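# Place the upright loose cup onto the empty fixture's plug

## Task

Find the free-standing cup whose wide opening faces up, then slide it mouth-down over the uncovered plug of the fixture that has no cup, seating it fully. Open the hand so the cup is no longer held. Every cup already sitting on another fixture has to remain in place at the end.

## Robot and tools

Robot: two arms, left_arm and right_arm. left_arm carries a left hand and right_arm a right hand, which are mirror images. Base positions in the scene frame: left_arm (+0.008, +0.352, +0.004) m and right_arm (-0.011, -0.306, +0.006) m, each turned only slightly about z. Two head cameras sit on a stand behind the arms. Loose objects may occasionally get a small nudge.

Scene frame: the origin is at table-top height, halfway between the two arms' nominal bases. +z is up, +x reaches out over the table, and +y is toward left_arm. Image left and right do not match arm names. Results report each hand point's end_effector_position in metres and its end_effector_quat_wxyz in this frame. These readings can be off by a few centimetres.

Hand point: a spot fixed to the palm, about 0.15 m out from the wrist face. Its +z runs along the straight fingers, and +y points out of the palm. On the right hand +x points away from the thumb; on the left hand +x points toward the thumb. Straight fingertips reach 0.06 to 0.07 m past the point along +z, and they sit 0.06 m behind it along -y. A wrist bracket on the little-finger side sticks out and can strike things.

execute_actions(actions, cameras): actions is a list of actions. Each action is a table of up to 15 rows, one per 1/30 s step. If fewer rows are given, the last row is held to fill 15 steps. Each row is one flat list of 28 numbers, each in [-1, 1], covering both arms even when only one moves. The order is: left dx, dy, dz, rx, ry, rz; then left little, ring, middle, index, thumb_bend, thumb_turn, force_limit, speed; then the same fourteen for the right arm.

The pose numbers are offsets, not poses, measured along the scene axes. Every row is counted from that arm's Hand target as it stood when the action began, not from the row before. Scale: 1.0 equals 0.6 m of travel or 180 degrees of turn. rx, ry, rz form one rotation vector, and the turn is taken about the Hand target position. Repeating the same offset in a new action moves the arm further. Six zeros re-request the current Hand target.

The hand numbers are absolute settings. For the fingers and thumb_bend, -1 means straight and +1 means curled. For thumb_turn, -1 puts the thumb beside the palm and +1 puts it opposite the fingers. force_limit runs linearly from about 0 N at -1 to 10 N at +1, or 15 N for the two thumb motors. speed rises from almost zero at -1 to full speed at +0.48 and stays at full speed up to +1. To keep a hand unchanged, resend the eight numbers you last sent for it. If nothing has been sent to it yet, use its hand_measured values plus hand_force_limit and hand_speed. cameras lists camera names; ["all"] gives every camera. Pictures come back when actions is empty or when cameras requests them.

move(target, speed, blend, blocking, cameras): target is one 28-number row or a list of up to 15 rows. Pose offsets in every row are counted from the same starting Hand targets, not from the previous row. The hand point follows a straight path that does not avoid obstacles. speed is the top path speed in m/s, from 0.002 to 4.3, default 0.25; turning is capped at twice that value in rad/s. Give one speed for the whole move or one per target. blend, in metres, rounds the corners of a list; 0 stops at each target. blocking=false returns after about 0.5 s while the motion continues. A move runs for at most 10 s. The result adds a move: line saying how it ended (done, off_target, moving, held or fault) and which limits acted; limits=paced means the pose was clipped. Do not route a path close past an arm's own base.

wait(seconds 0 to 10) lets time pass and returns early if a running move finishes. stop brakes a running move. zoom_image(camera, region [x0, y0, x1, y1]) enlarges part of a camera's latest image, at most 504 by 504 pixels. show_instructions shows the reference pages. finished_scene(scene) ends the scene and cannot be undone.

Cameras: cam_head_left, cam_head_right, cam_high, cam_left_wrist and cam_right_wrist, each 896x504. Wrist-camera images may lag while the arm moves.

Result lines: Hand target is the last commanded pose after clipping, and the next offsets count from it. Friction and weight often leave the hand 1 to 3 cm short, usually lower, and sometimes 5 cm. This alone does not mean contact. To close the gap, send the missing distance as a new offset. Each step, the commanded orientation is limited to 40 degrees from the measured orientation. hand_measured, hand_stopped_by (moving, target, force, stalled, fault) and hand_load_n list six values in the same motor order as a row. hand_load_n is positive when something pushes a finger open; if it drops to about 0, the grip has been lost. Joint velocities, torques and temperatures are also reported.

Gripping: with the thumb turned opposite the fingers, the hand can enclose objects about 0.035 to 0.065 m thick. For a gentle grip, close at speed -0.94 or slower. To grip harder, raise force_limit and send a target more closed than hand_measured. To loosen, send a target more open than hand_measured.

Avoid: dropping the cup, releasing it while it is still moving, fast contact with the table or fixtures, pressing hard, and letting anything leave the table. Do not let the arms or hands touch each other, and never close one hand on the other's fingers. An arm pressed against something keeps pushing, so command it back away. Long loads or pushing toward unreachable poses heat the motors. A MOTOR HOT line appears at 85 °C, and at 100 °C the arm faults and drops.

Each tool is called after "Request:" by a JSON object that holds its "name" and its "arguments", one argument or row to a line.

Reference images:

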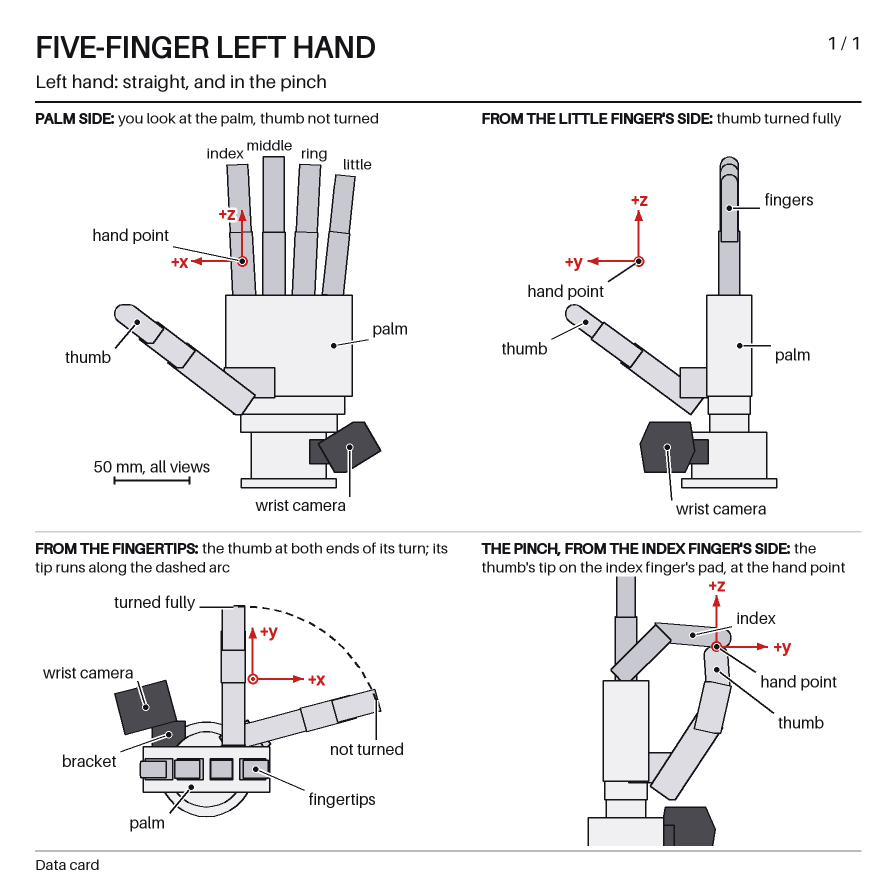

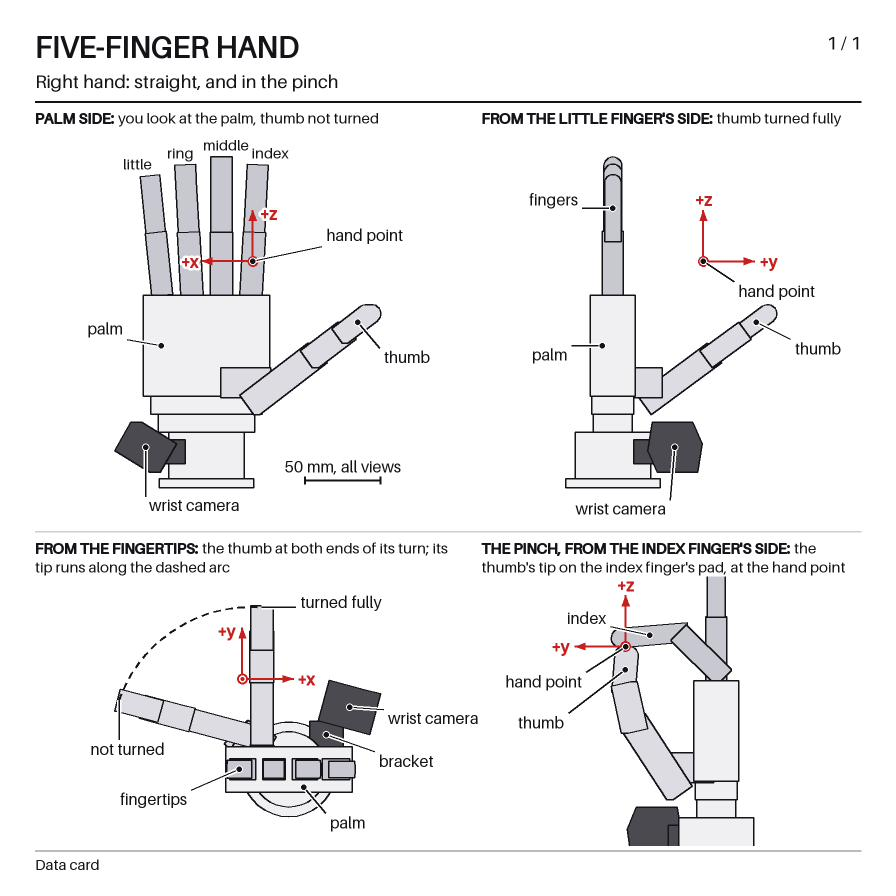

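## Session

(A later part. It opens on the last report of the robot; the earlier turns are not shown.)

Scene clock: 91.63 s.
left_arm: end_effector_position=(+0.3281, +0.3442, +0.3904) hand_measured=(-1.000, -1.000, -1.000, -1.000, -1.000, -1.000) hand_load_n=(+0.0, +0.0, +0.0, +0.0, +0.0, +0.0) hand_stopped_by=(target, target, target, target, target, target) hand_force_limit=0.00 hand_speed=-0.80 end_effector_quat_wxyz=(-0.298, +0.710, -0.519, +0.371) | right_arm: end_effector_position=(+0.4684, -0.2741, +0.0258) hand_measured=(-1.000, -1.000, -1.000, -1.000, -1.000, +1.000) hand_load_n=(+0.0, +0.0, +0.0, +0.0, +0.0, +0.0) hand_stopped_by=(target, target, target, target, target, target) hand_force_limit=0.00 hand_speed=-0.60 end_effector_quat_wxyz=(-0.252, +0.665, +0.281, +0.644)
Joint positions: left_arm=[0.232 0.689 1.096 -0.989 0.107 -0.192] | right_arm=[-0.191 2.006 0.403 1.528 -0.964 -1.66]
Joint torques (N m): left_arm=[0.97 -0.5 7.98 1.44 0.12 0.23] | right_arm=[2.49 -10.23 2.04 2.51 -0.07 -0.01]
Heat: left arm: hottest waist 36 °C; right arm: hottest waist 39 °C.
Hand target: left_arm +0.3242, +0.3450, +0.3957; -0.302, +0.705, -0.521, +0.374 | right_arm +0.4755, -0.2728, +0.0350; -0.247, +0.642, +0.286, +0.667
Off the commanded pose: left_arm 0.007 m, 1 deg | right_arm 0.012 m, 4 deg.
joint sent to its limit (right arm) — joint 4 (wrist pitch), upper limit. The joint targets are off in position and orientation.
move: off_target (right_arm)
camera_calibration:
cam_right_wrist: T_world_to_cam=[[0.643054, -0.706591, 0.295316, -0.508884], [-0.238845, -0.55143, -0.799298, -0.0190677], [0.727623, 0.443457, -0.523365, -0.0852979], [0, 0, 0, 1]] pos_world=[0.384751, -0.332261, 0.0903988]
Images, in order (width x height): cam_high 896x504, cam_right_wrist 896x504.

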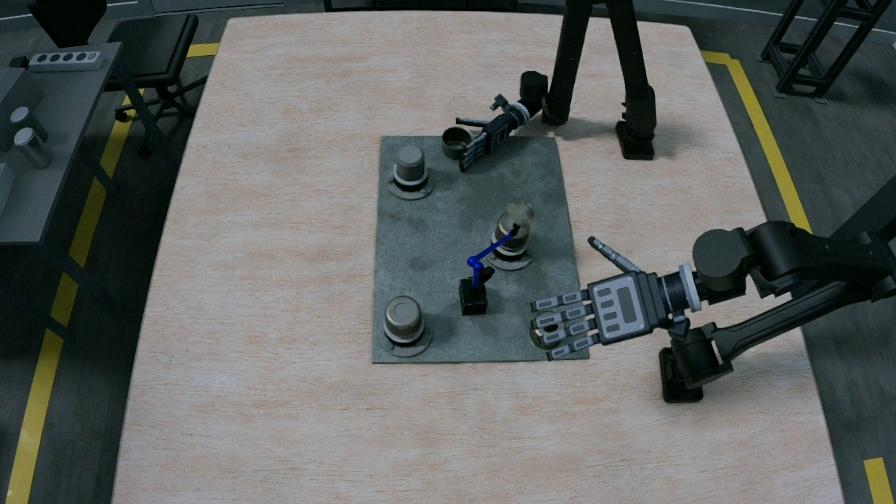

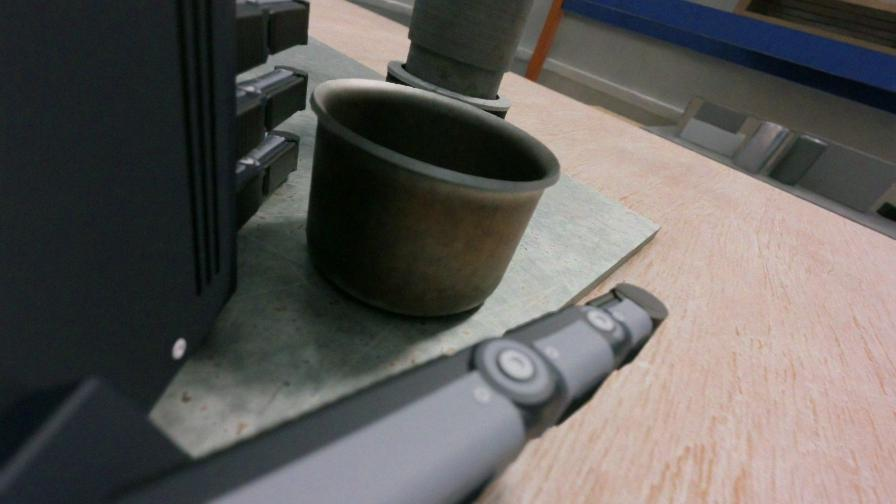

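Request:
{"name": "execute_actions", "arguments": {
  "actions": [
    [[0,0,0,0,0,0,-1,-1,-1,-1,-1,-1,0,-0.8,0,0,0,0,0,0,-1,-1,-0.45,-0.45,-0.8,1,-0.4,-0.7]]
  ],
  "cameras": ["cam_right_wrist"]
}}

Scene clock: 93.57 s.
left_arm: end_effector_position=(+0.3281, +0.3442, +0.3904) hand_measured=(-1.000, -1.000, -1.000, -1.000, -1.000, -1.000) hand_load_n=(+0.0, +0.0, +0.0, +0.0, +0.0, -0.5) hand_stopped_by=(target, target, target, target, target, target) hand_force_limit=0.00 hand_speed=-0.80 end_effector_quat_wxyz=(-0.298, +0.710, -0.519, +0.371) | right_arm: end_effector_position=(+0.4669, -0.2696, +0.0252) hand_measured=(-1.000, -1.000, -0.450, -0.450, -0.800, +1.000) hand_load_n=(+0.0, +0.0, +0.0, +0.0, +0.0, +0.0) hand_stopped_by=(target, target, target, target, target, target) hand_force_limit=-0.40 hand_speed=-0.70 end_effector_quat_wxyz=(-0.258, +0.663, +0.286, +0.642)
Joint positions: left_arm=[0.232 0.689 1.096 -0.989 0.107 -0.192] | right_arm=[-0.187 2.007 0.403 1.528 -0.977 -1.66]
Joint torques (N m): left_arm=[0.67 -0.32 7.84 1.31 0.23 0.22] | right_arm=[2.2 -10.34 2.03 2.5 -0.07 -0.02]
Heat: left arm: hottest waist 36 °C; right arm: hottest waist 39 °C.
Hand target: left_arm +0.3242, +0.3450, +0.3957; -0.302, +0.705, -0.521, +0.374 | right_arm +0.4755, -0.2728, +0.0350; -0.247, +0.642, +0.286, +0.667
Off the commanded pose: left_arm 0.007 m, 1 deg | right_arm 0.013 m, 4 deg.
joint sent to its limit (right arm) — joint 4 (wrist pitch), upper limit. The joint targets are off in position and orientation.
Step readings (end_effector_position of left_arm | right_arm):
0: (+0.3281, +0.3442, +0.3904) | (+0.4684, -0.2741, +0.0258)
1: (+0.3281, +0.3442, +0.3904) | (+0.4684, -0.2741, +0.0258)
2: (+0.3281, +0.3442, +0.3904) | (+0.4684, -0.2741, +0.0258)
4: (+0.3281, +0.3442, +0.3904) | (+0.4684, -0.2741, +0.0258)
8: (+0.3281, +0.3442, +0.3904) | (+0.4684, -0.2741, +0.0258)
15: (+0.3281, +0.3442, +0.3904) | (+0.4684, -0.2741, +0.0258)
camera_calibration:
cam_right_wrist: T_world_to_cam=[[0.655237, -0.696042, 0.29358, -0.507334], [-0.230622, -0.554388, -0.799667, -0.0220784], [0.719359, 0.456266, -0.523778, -0.0792096], [0, 0, 0, 1]] pos_world=[0.384312, -0.329225, 0.0897994]
Images, in order (width x height): cam_right_wrist 896x504.

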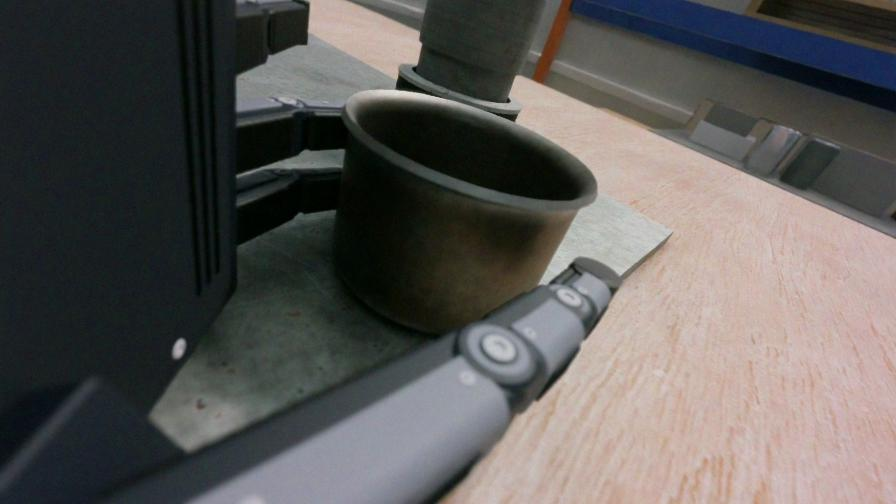

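Request:
{"name": "execute_actions", "arguments": {
  "actions": [
    [[0,0,0,0,0,0,-1,-1,-1,-1,-1,-1,0,-0.8,0,0,0,0,0,0,-1,-1,0.2,0.2,0.0,1,0.0,-0.9]]
  ],
  "cameras": ["cam_right_wrist","cam_high"]
}}

Scene clock: 94.97 s.
left_arm: end_effector_position=(+0.3281, +0.3442, +0.3904) hand_measured=(-1.000, -1.000, -1.000, -1.000, -1.000, -1.000) hand_load_n=(+0.0, +0.0, +0.0, +0.0, +0.0, +0.0) hand_stopped_by=(target, target, target, target, target, target) hand_force_limit=0.00 hand_speed=-0.80 end_effector_quat_wxyz=(-0.298, +0.710, -0.519, +0.371) | right_arm: end_effector_position=(+0.4669, -0.2696, +0.0252) hand_measured=(-1.000, -1.000, -0.322, -0.342, -0.750, +1.000) hand_load_n=(+0.0, +0.0, +6.5, +3.0, +10.5, +0.5) hand_stopped_by=(target, target, force, force, force, target) hand_force_limit=0.00 hand_speed=-0.90 end_effector_quat_wxyz=(-0.258, +0.663, +0.286, +0.642)
Joint positions: left_arm=[0.232 0.689 1.096 -0.989 0.107 -0.192] | right_arm=[-0.187 2.007 0.403 1.528 -0.977 -1.66]
Joint torques (N m): left_arm=[0.56 -0.44 7.8 1.44 0.25 0.18] | right_arm=[2.2 -10.4 2.03 2.51 -0.07 -0.02]
Heat: left arm: hottest waist 36 °C; right arm: hottest waist 39 °C.
Hand target: left_arm +0.3242, +0.3450, +0.3957; -0.302, +0.705, -0.521, +0.374 | right_arm +0.4755, -0.2728, +0.0350; -0.247, +0.642, +0.286, +0.667
Off the commanded pose: left_arm 0.007 m, 1 deg | right_arm 0.013 m, 4 deg.
joint sent to its limit (right arm) — joint 4 (wrist pitch), upper limit. The joint targets are off in position and orientation.
Step readings (end_effector_position of left_arm | right_arm):
0: (+0.3281, +0.3442, +0.3904) | (+0.4669, -0.2696, +0.0252)
1: (+0.3281, +0.3442, +0.3904) | (+0.4669, -0.2696, +0.0252)
2: (+0.3281, +0.3442, +0.3904) | (+0.4669, -0.2696, +0.0252)
4: (+0.3281, +0.3442, +0.3904) | (+0.4669, -0.2696, +0.0252)
8: (+0.3281, +0.3442, +0.3904) | (+0.4669, -0.2696, +0.0252)
15: (+0.3281, +0.3442, +0.3904) | (+0.4669, -0.2696, +0.0252)
camera_calibration:
cam_right_wrist: T_world_to_cam=[[0.655237, -0.696042, 0.29358, -0.507334], [-0.230622, -0.554388, -0.799667, -0.0220784], [0.719359, 0.456266, -0.523778, -0.0792096], [0, 0, 0, 1]] pos_world=[0.384312, -0.329225, 0.0897994]
Images, in order (width x height): cam_high 896x504, cam_right_wrist 896x504.

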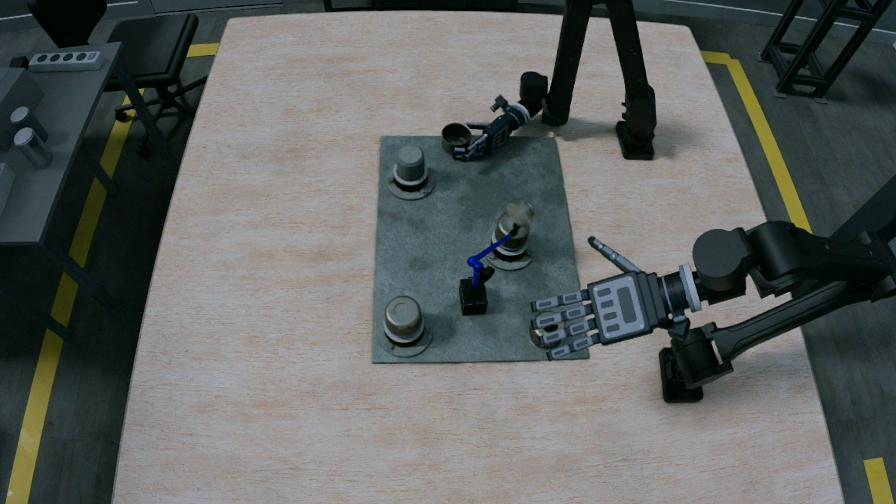

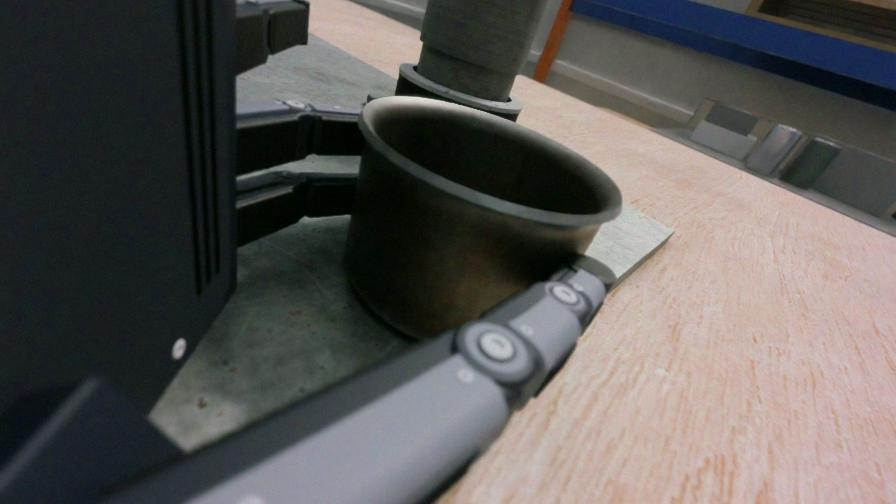

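Request:
{"name": "move", "arguments": {
  "target": [
    [0,0,0,0,0,0,-1,-1,-1,-1,-1,-1,0,-0.8,0,0,0.1,0,0,0,-1,-1,0.2,0.2,0.0,1,0.0,-0.9]
  ],
  "speed": 0.05,
  "cameras": ["cam_right_wrist","cam_high","cam_head_right"]
}}

Scene clock: 98.40 s.
left_arm: end_effector_position=(+0.3281, +0.3442, +0.3904) hand_measured=(-1.000, -1.000, -1.000, -1.000, -1.000, -1.000) hand_load_n=(+0.0, +0.0, +0.0, +0.0, +0.0, +0.0) hand_stopped_by=(target, target, target, target, target, target) hand_force_limit=0.00 hand_speed=-0.80 end_effector_quat_wxyz=(-0.298, +0.710, -0.519, +0.371) | right_arm: end_effector_position=(+0.4713, -0.2746, +0.0764) hand_measured=(-1.000, -1.000, -0.322, -0.342, -0.750, +1.000) hand_load_n=(+0.0, +0.0, +6.5, +3.0, +10.5, +1.5) hand_stopped_by=(target, target, force, force, force, target) hand_force_limit=0.00 hand_speed=-0.90 end_effector_quat_wxyz=(-0.254, +0.656, +0.276, +0.655)
Joint positions: left_arm=[0.232 0.689 1.096 -0.989 0.107 -0.192] | right_arm=[-0.191 1.808 0.383 1.4 -0.961 -1.62]
Joint torques (N m): left_arm=[0.67 -0.56 7.99 1.31 0.13 0.22] | right_arm=[2.2 -12.51 2.48 1.33 0 -0.01]
Heat: left arm: hottest waist 36 °C; right arm: hottest waist 39 °C.
Hand target: left_arm +0.3242, +0.3450, +0.3957; -0.302, +0.705, -0.521, +0.374 | right_arm +0.4755, -0.2728, +0.0950; -0.247, +0.642, +0.286, +0.667
Off the commanded pose: left_arm 0.007 m, 1 deg | right_arm 0.019 m, 3 deg.
move: off_target (right_arm)
camera_calibration:
cam_right_wrist: T_world_to_cam=[[0.633567, -0.714867, 0.295901, -0.523798], [-0.223528, -0.535275, -0.814565, 0.0202227], [0.740694, 0.44994, -0.498926, -0.0669685], [0, 0, 0, 1]] pos_world=[0.385985, -0.333489, 0.138053]
Images, in order (width x height): cam_head_right 896x504, cam_high 896x504, cam_right_wrist 896x504.

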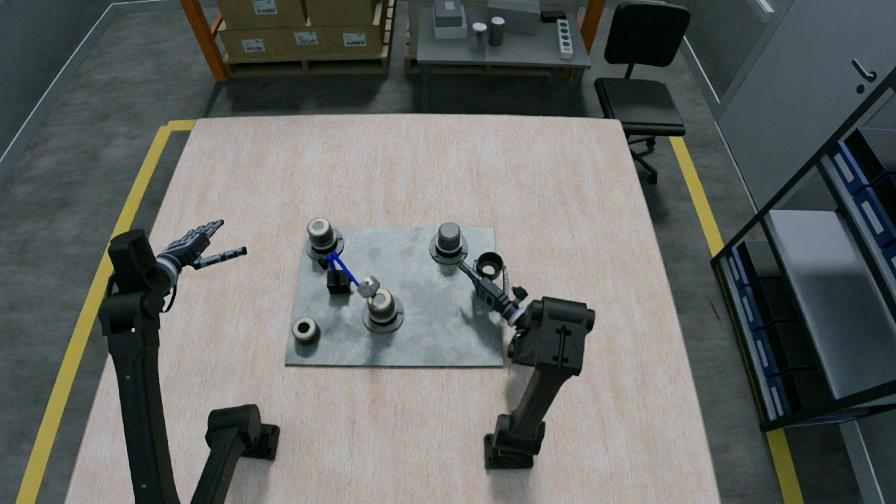

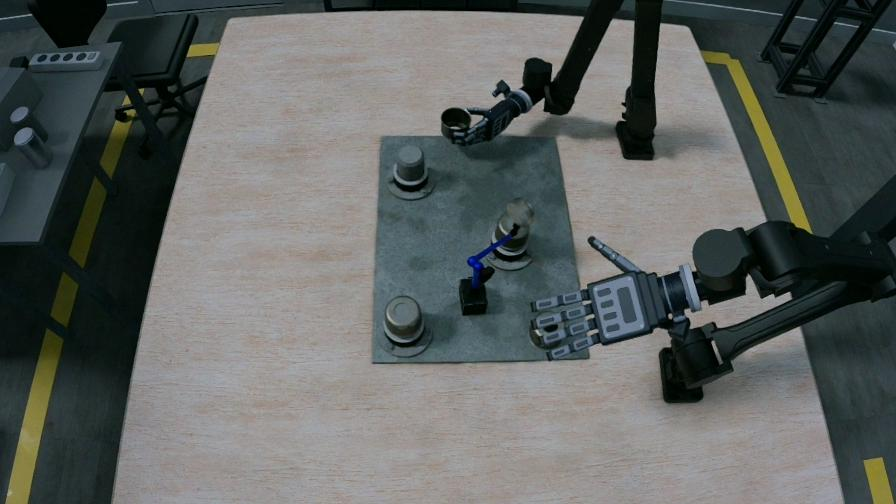

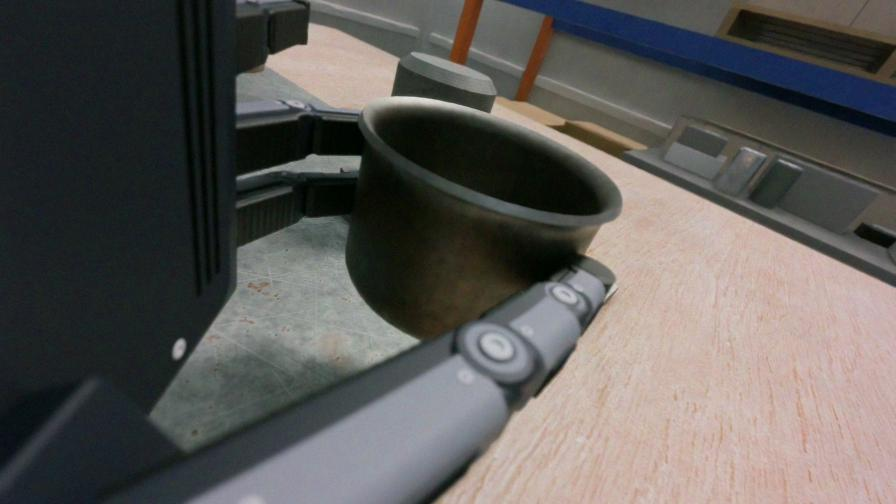

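Request:
{"name": "move", "arguments": {
  "target": [
    [0,0,0,0,0,0,-1,-1,-1,-1,-1,-1,0,-0.8,0.05,0.0,0.34,0.3536,0.3536,0,-1,-1,0.2,0.2,0.0,1,0.0,-0.9]
  ],
  "speed": 0.2,
  "cameras": ["cam_right_wrist","cam_high","cam_head_right"]
}}

Scene clock: 105.13 s.
left_arm: end_effector_position=(+0.3281, +0.3442, +0.3904) hand_measured=(-1.000, -1.000, -1.000, -1.000, -1.000, -1.000) hand_load_n=(+0.0, +0.0, +0.0, +0.0, +0.0, +0.0) hand_stopped_by=(target, target, target, target, target, target) hand_force_limit=0.00 hand_speed=-0.80 end_effector_quat_wxyz=(-0.298, +0.710, -0.519, +0.371) | right_arm: end_effector_position=(+0.4916, -0.2640, +0.2565) hand_measured=(-1.000, -1.000, -0.322, -0.342, -0.750, +1.000) hand_load_n=(+0.0, +0.0, +6.0, +2.5, +10.5, -0.5) hand_stopped_by=(target, target, force, force, force, target) hand_force_limit=0.00 hand_speed=-0.90 end_effector_quat_wxyz=(+0.632, -0.673, +0.274, -0.271)
Joint positions: left_arm=[0.232 0.689 1.096 -0.989 0.107 -0.192] | right_arm=[-0.28 1.325 0.823 0.389 -1.058 -0.117]
Joint torques (N m): left_arm=[0.38 0.09 8.02 1.33 0.21 0.2] | right_arm=[0.97 -10.58 13.07 1.18 -0.36 0.21]
Heat: left arm: hottest waist 36 °C; right arm: hottest waist 39 °C.
Hand target: left_arm +0.3242, +0.3450, +0.3957; -0.302, +0.705, -0.521, +0.374 | right_arm +0.5055, -0.2728, +0.2990; +0.639, -0.664, +0.255, -0.294
Off the commanded pose: left_arm 0.007 m, 1 deg | right_arm 0.046 m, 4 deg.
move: off_target (right_arm)
camera_calibration:
cam_right_wrist: T_world_to_cam=[[0.131227, -0.27192, -0.95333, 0.101846], [-0.957772, 0.213395, -0.192705, 0.576244], [0.255836, 0.938361, -0.232434, 0.301986], [0, 0, 0, 1]] pos_world=[0.461286, -0.378646, 0.27833]
Images, in order (width x height): cam_head_right 896x504, cam_high 896x504, cam_right_wrist 896x504.

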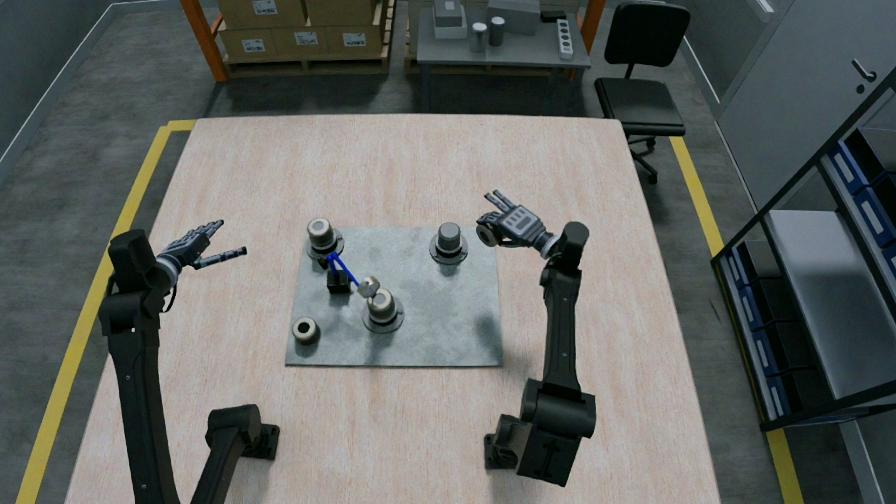

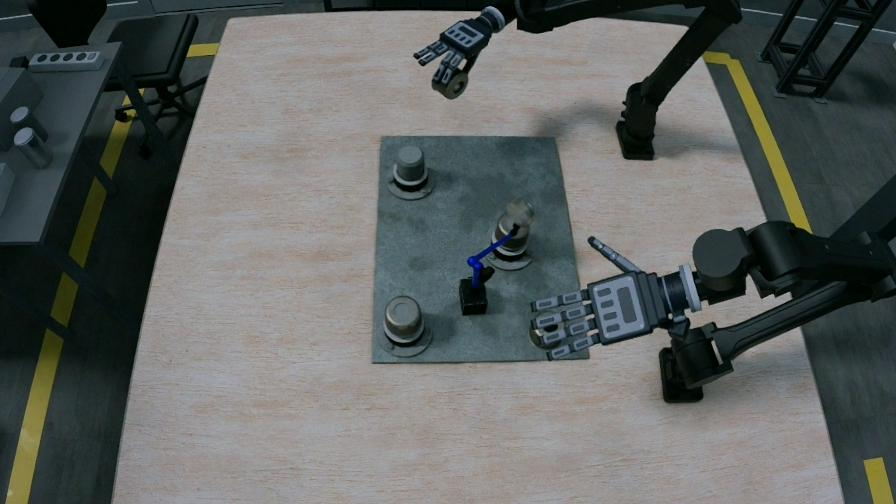

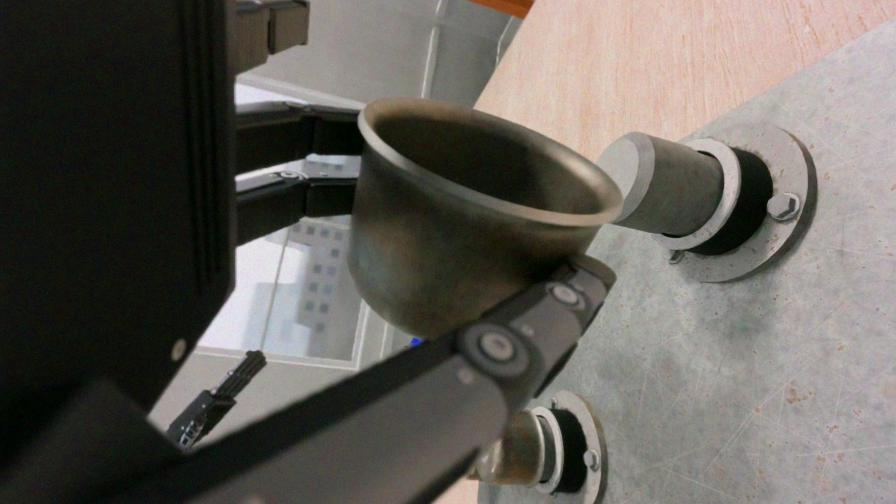

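Request:
{"name": "move", "arguments": {
  "target": [
    [0,0,0,0,0,0,-1,-1,-1,-1,-1,-1,0,-0.8,0.0,0.0,0.0,0.3732,0.3513,0.0119,-1,-1,0.2,0.2,0.0,1,0.0,-0.9]
  ],
  "speed": 0.2,
  "cameras": ["all"]
}}

Scene clock: 111.87 s.
left_arm: end_effector_position=(+0.3281, +0.3442, +0.3904) hand_measured=(-1.000, -1.000, -1.000, -1.000, -1.000, -1.000) hand_load_n=(+0.0, +0.0, +0.0, +0.0, +0.0, +0.0) hand_stopped_by=(target, target, target, target, target, target) hand_force_limit=0.00 hand_speed=-0.80 end_effector_quat_wxyz=(-0.298, +0.710, -0.519, +0.371) | right_arm: end_effector_position=(+0.5030, -0.2692, +0.2847) hand_measured=(-1.000, -1.000, -0.322, -0.342, -0.750, +1.000) hand_load_n=(+0.0, +0.0, +7.0, +2.5, +10.0, -2.5) hand_stopped_by=(target, target, force, force, force, target) hand_force_limit=0.00 hand_speed=-0.90 end_effector_quat_wxyz=(+0.659, -0.279, +0.644, +0.272)
Joint positions: left_arm=[0.232 0.689 1.096 -0.989 0.107 -0.192] | right_arm=[-0.326 1.589 0.826 0.798 -1.129 1.585]
Joint torques (N m): left_arm=[0.15 0.85 8.02 1.43 0.19 0.17] | right_arm=[1.85 -12.69 6.95 2.58 0.01 0.38]
Heat: left arm: hottest waist 36 °C; right arm: hottest waist 39 °C.
Hand target: left_arm +0.3242, +0.3450, +0.3957; -0.302, +0.705, -0.521, +0.374 | right_arm +0.5055, -0.2728, +0.2990; +0.670, -0.274, +0.635, +0.269
Off the commanded pose: left_arm 0.007 m, 1 deg | right_arm 0.015 m, 2 deg.
move: off_target (right_arm)
camera_calibration:
cam_left_wrist: T_world_to_cam=[[0.521403, 0.0582356, 0.851321, -0.530778], [-0.401335, -0.863699, 0.304885, 0.309505], [0.75304, -0.500632, -0.426963, 0.207457], [0, 0, 0, 1]] pos_world=[0.244741, 0.402089, 0.446075]
cam_right_wrist: T_world_to_cam=[[-0.715241, 0.637861, -0.285595, 0.606436], [-0.530105, -0.228849, 0.816466, -0.0278656], [0.455433, 0.735365, 0.501815, -0.0535944], [0, 0, 0, 1]] pos_world=[0.443385, -0.353787, 0.222841]

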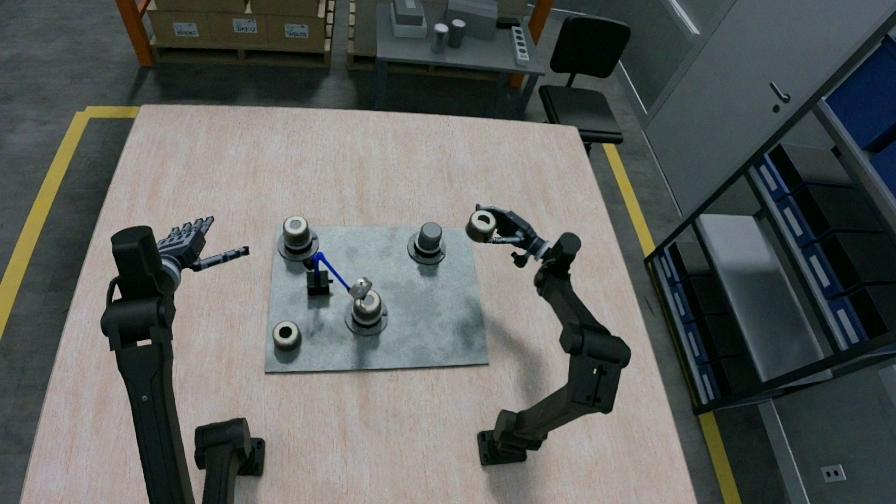

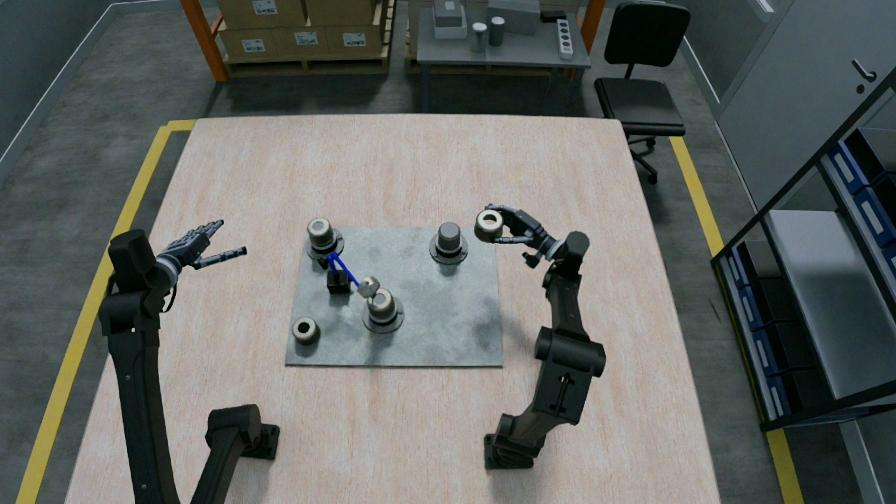

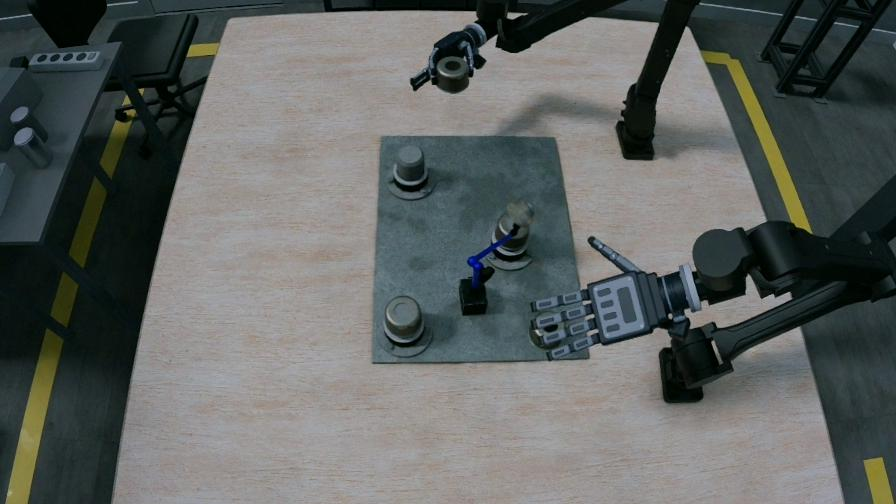

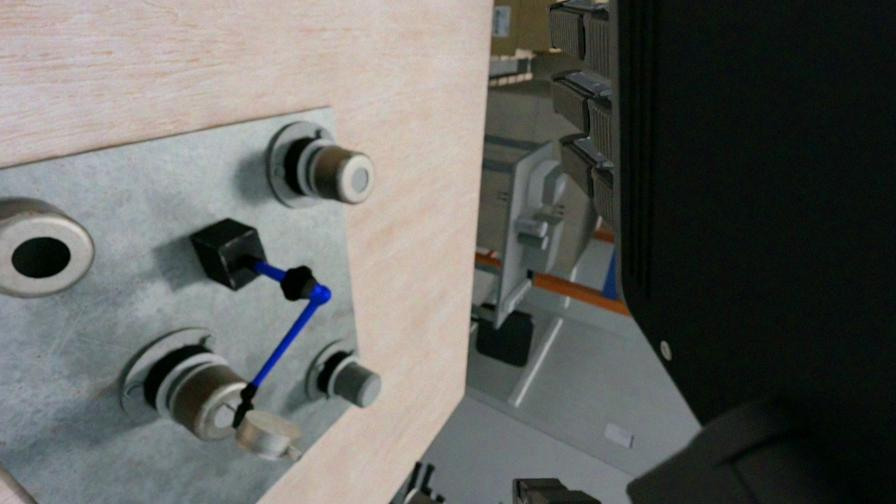

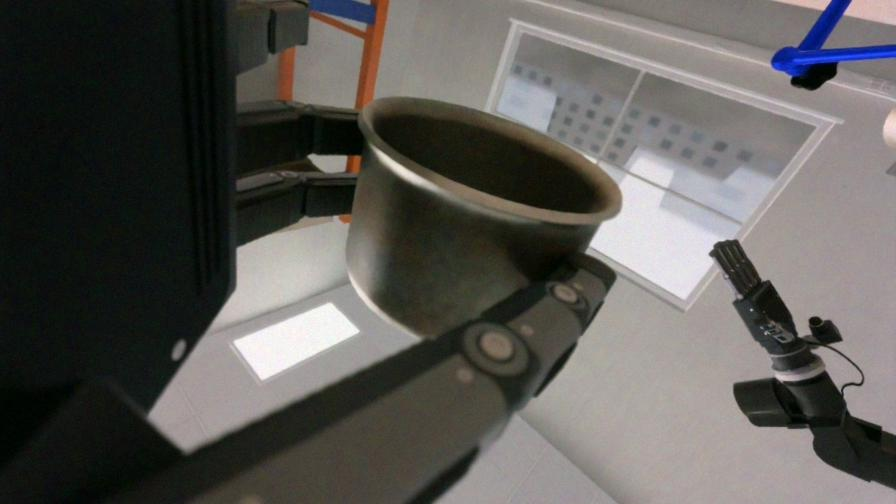

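Request:
{"name": "zoom_image", "arguments": {
  "camera": "cam_head_right",
  "region": [420, 190, 560, 290]
}}

Request:
{"name": "zoom_image", "arguments": {
  "camera": "cam_high",
  "region": [370, 30, 530, 210]
}}

Scaled by 3.600 from the camera's 896x504 image, which has a finer 1280x720 frame.

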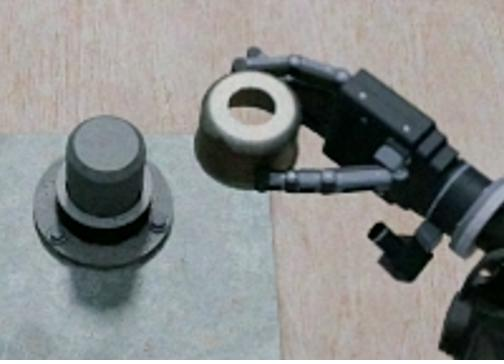

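Scaled by 2.800 from the camera's 896x504 image, which has a finer 1280x720 frame.

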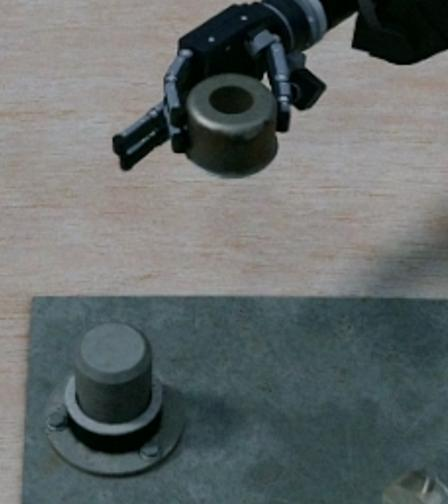

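Request:
{"name": "move", "arguments": {
  "target": [
    [0,0,0,0,0,0,-1,-1,-1,-1,-1,-1,0,-0.8,0.1525,0.159,-0.14,0.0042,-0.0077,-0.0036,-1,-1,0.2,0.2,0.0,1,0.0,-0.9]
  ],
  "speed": 0.12,
  "cameras": ["cam_head_left","cam_head_right","cam_high","cam_right_wrist"]
}}

Request:
{"name": "zoom_image", "arguments": {
  "camera": "cam_head_right",
  "region": [390, 190, 510, 290]
}}

Request:
{"name": "zoom_image", "arguments": {
  "camera": "cam_high",
  "region": [350, 90, 480, 220]
}}

Request:
{"name": "zoom_image", "arguments": {
  "camera": "cam_head_left",
  "region": [370, 190, 490, 290]
}}

Scene clock: 117.00 s.
left_arm: end_effector_position=(+0.3281, +0.3442, +0.3904) hand_measured=(-1.000, -1.000, -1.000, -1.000, -1.000, -1.000) hand_load_n=(+0.0, +0.0, +0.0, +0.0, -0.5, +0.0) hand_stopped_by=(target, target, target, target, target, target) hand_force_limit=0.00 hand_speed=-0.80 end_effector_quat_wxyz=(-0.298, +0.710, -0.519, +0.371) | right_arm: end_effector_position=(+0.5834, -0.1773, +0.1783) hand_measured=(-1.000, -1.000, -0.322, -0.342, -0.750, +1.000) hand_load_n=(+0.0, +0.0, +7.0, +2.5, +10.0, -2.5) hand_stopped_by=(target, target, force, force, force, target) hand_force_limit=0.00 hand_speed=-0.90 end_effector_quat_wxyz=(+0.652, -0.261, +0.659, +0.271)
Joint positions: left_arm=[0.232 0.689 1.096 -0.989 0.107 -0.192] | right_arm=[-0.096 1.925 0.931 0.989 -0.869 1.585]
Joint torques (N m): left_arm=[0.21 -0.5 8.06 1.07 0.21 0.2] | right_arm=[2.32 -17.03 9.25 3.02 0 0.3]
Heat: left arm: hottest waist 36 °C; right arm: hottest waist 39 °C.
Hand target: left_arm +0.3242, +0.3450, +0.3957; -0.302, +0.705, -0.521, +0.374 | right_arm +0.5970, -0.1774, +0.2150; +0.681, -0.269, +0.627, +0.266
Off the commanded pose: left_arm 0.007 m, 1 deg | right_arm 0.039 m, 5 deg.
move: off_target (right_arm)
camera_calibration:
cam_right_wrist: T_world_to_cam=[[-0.706422, 0.661876, -0.250776, 0.567749], [-0.505501, -0.223797, 0.833297, 0.106225], [0.495416, 0.715426, 0.492674, -0.129645], [0, 0, 0, 1]] pos_world=[0.518995, -0.259255, 0.117734]
Images, in order (width x height): cam_head_left 896x504, cam_head_right 896x504, cam_high 896x504, cam_right_wrist 896x504.

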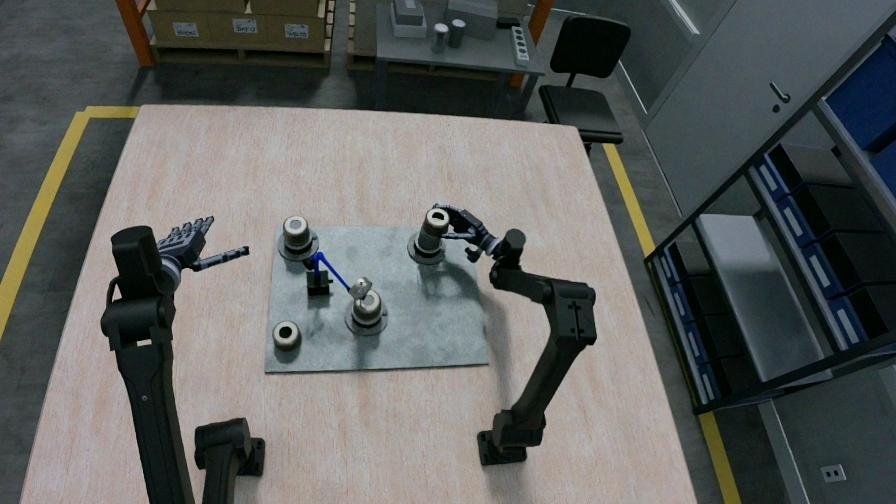

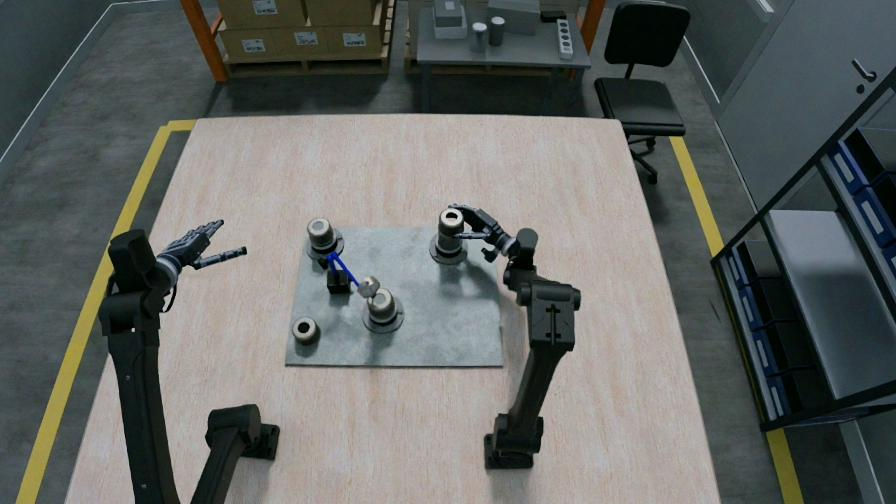

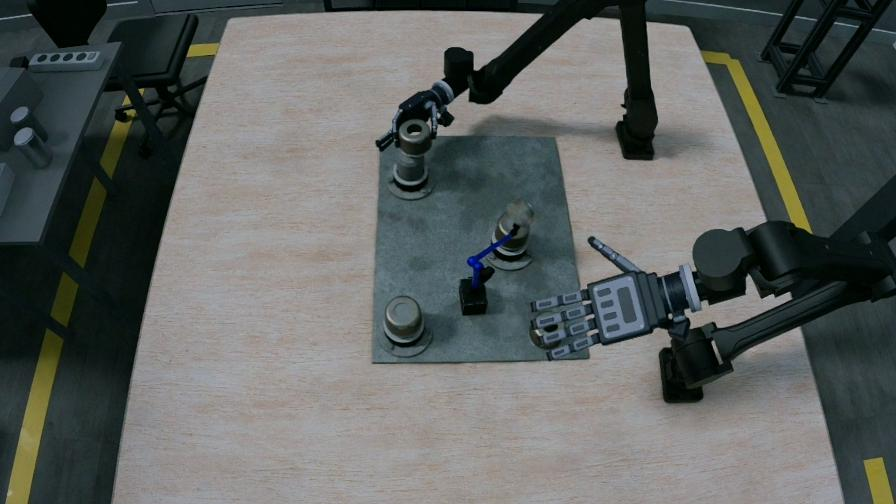

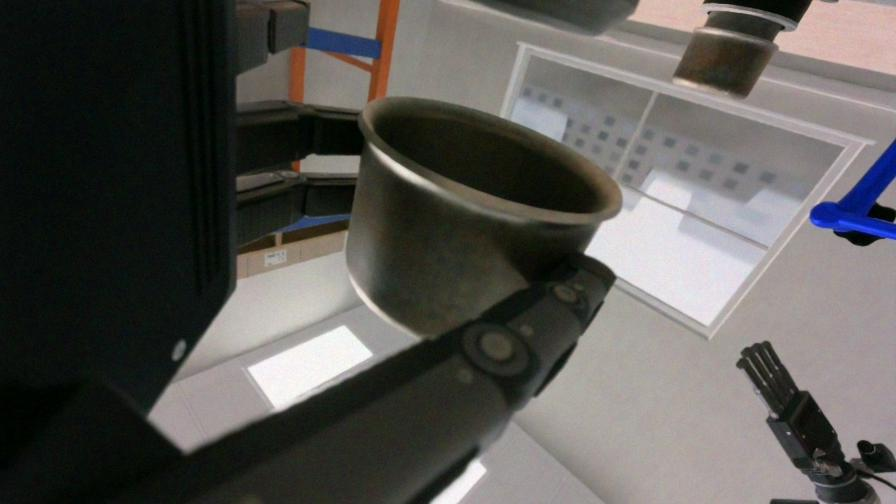

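Scaled by 4.200 from the camera's 896x504 image, which has a finer 1280x720 frame.

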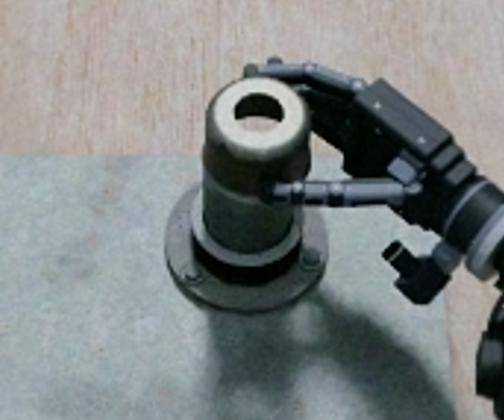

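Scaled by 3.877 from the camera's 896x504 image, which has a finer 1280x720 frame.

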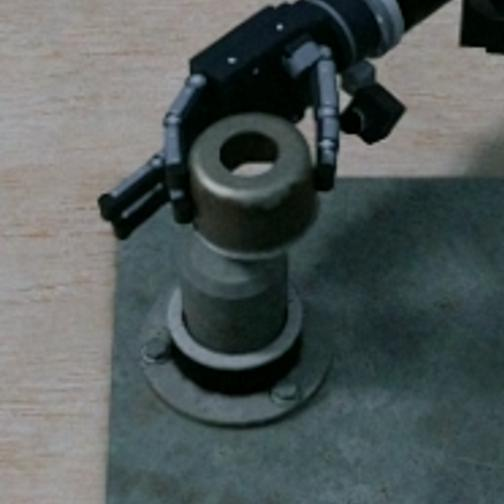

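Scaled by 4.200 from the camera's 896x504 image, which has a finer 1280x720 frame.

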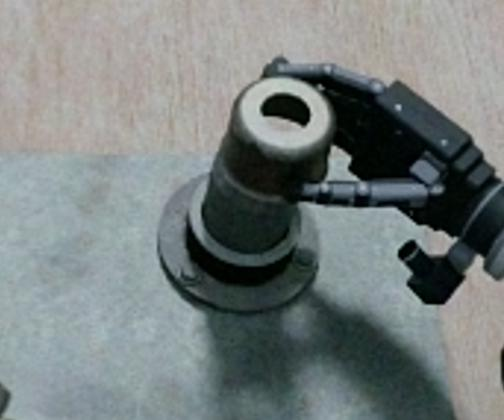

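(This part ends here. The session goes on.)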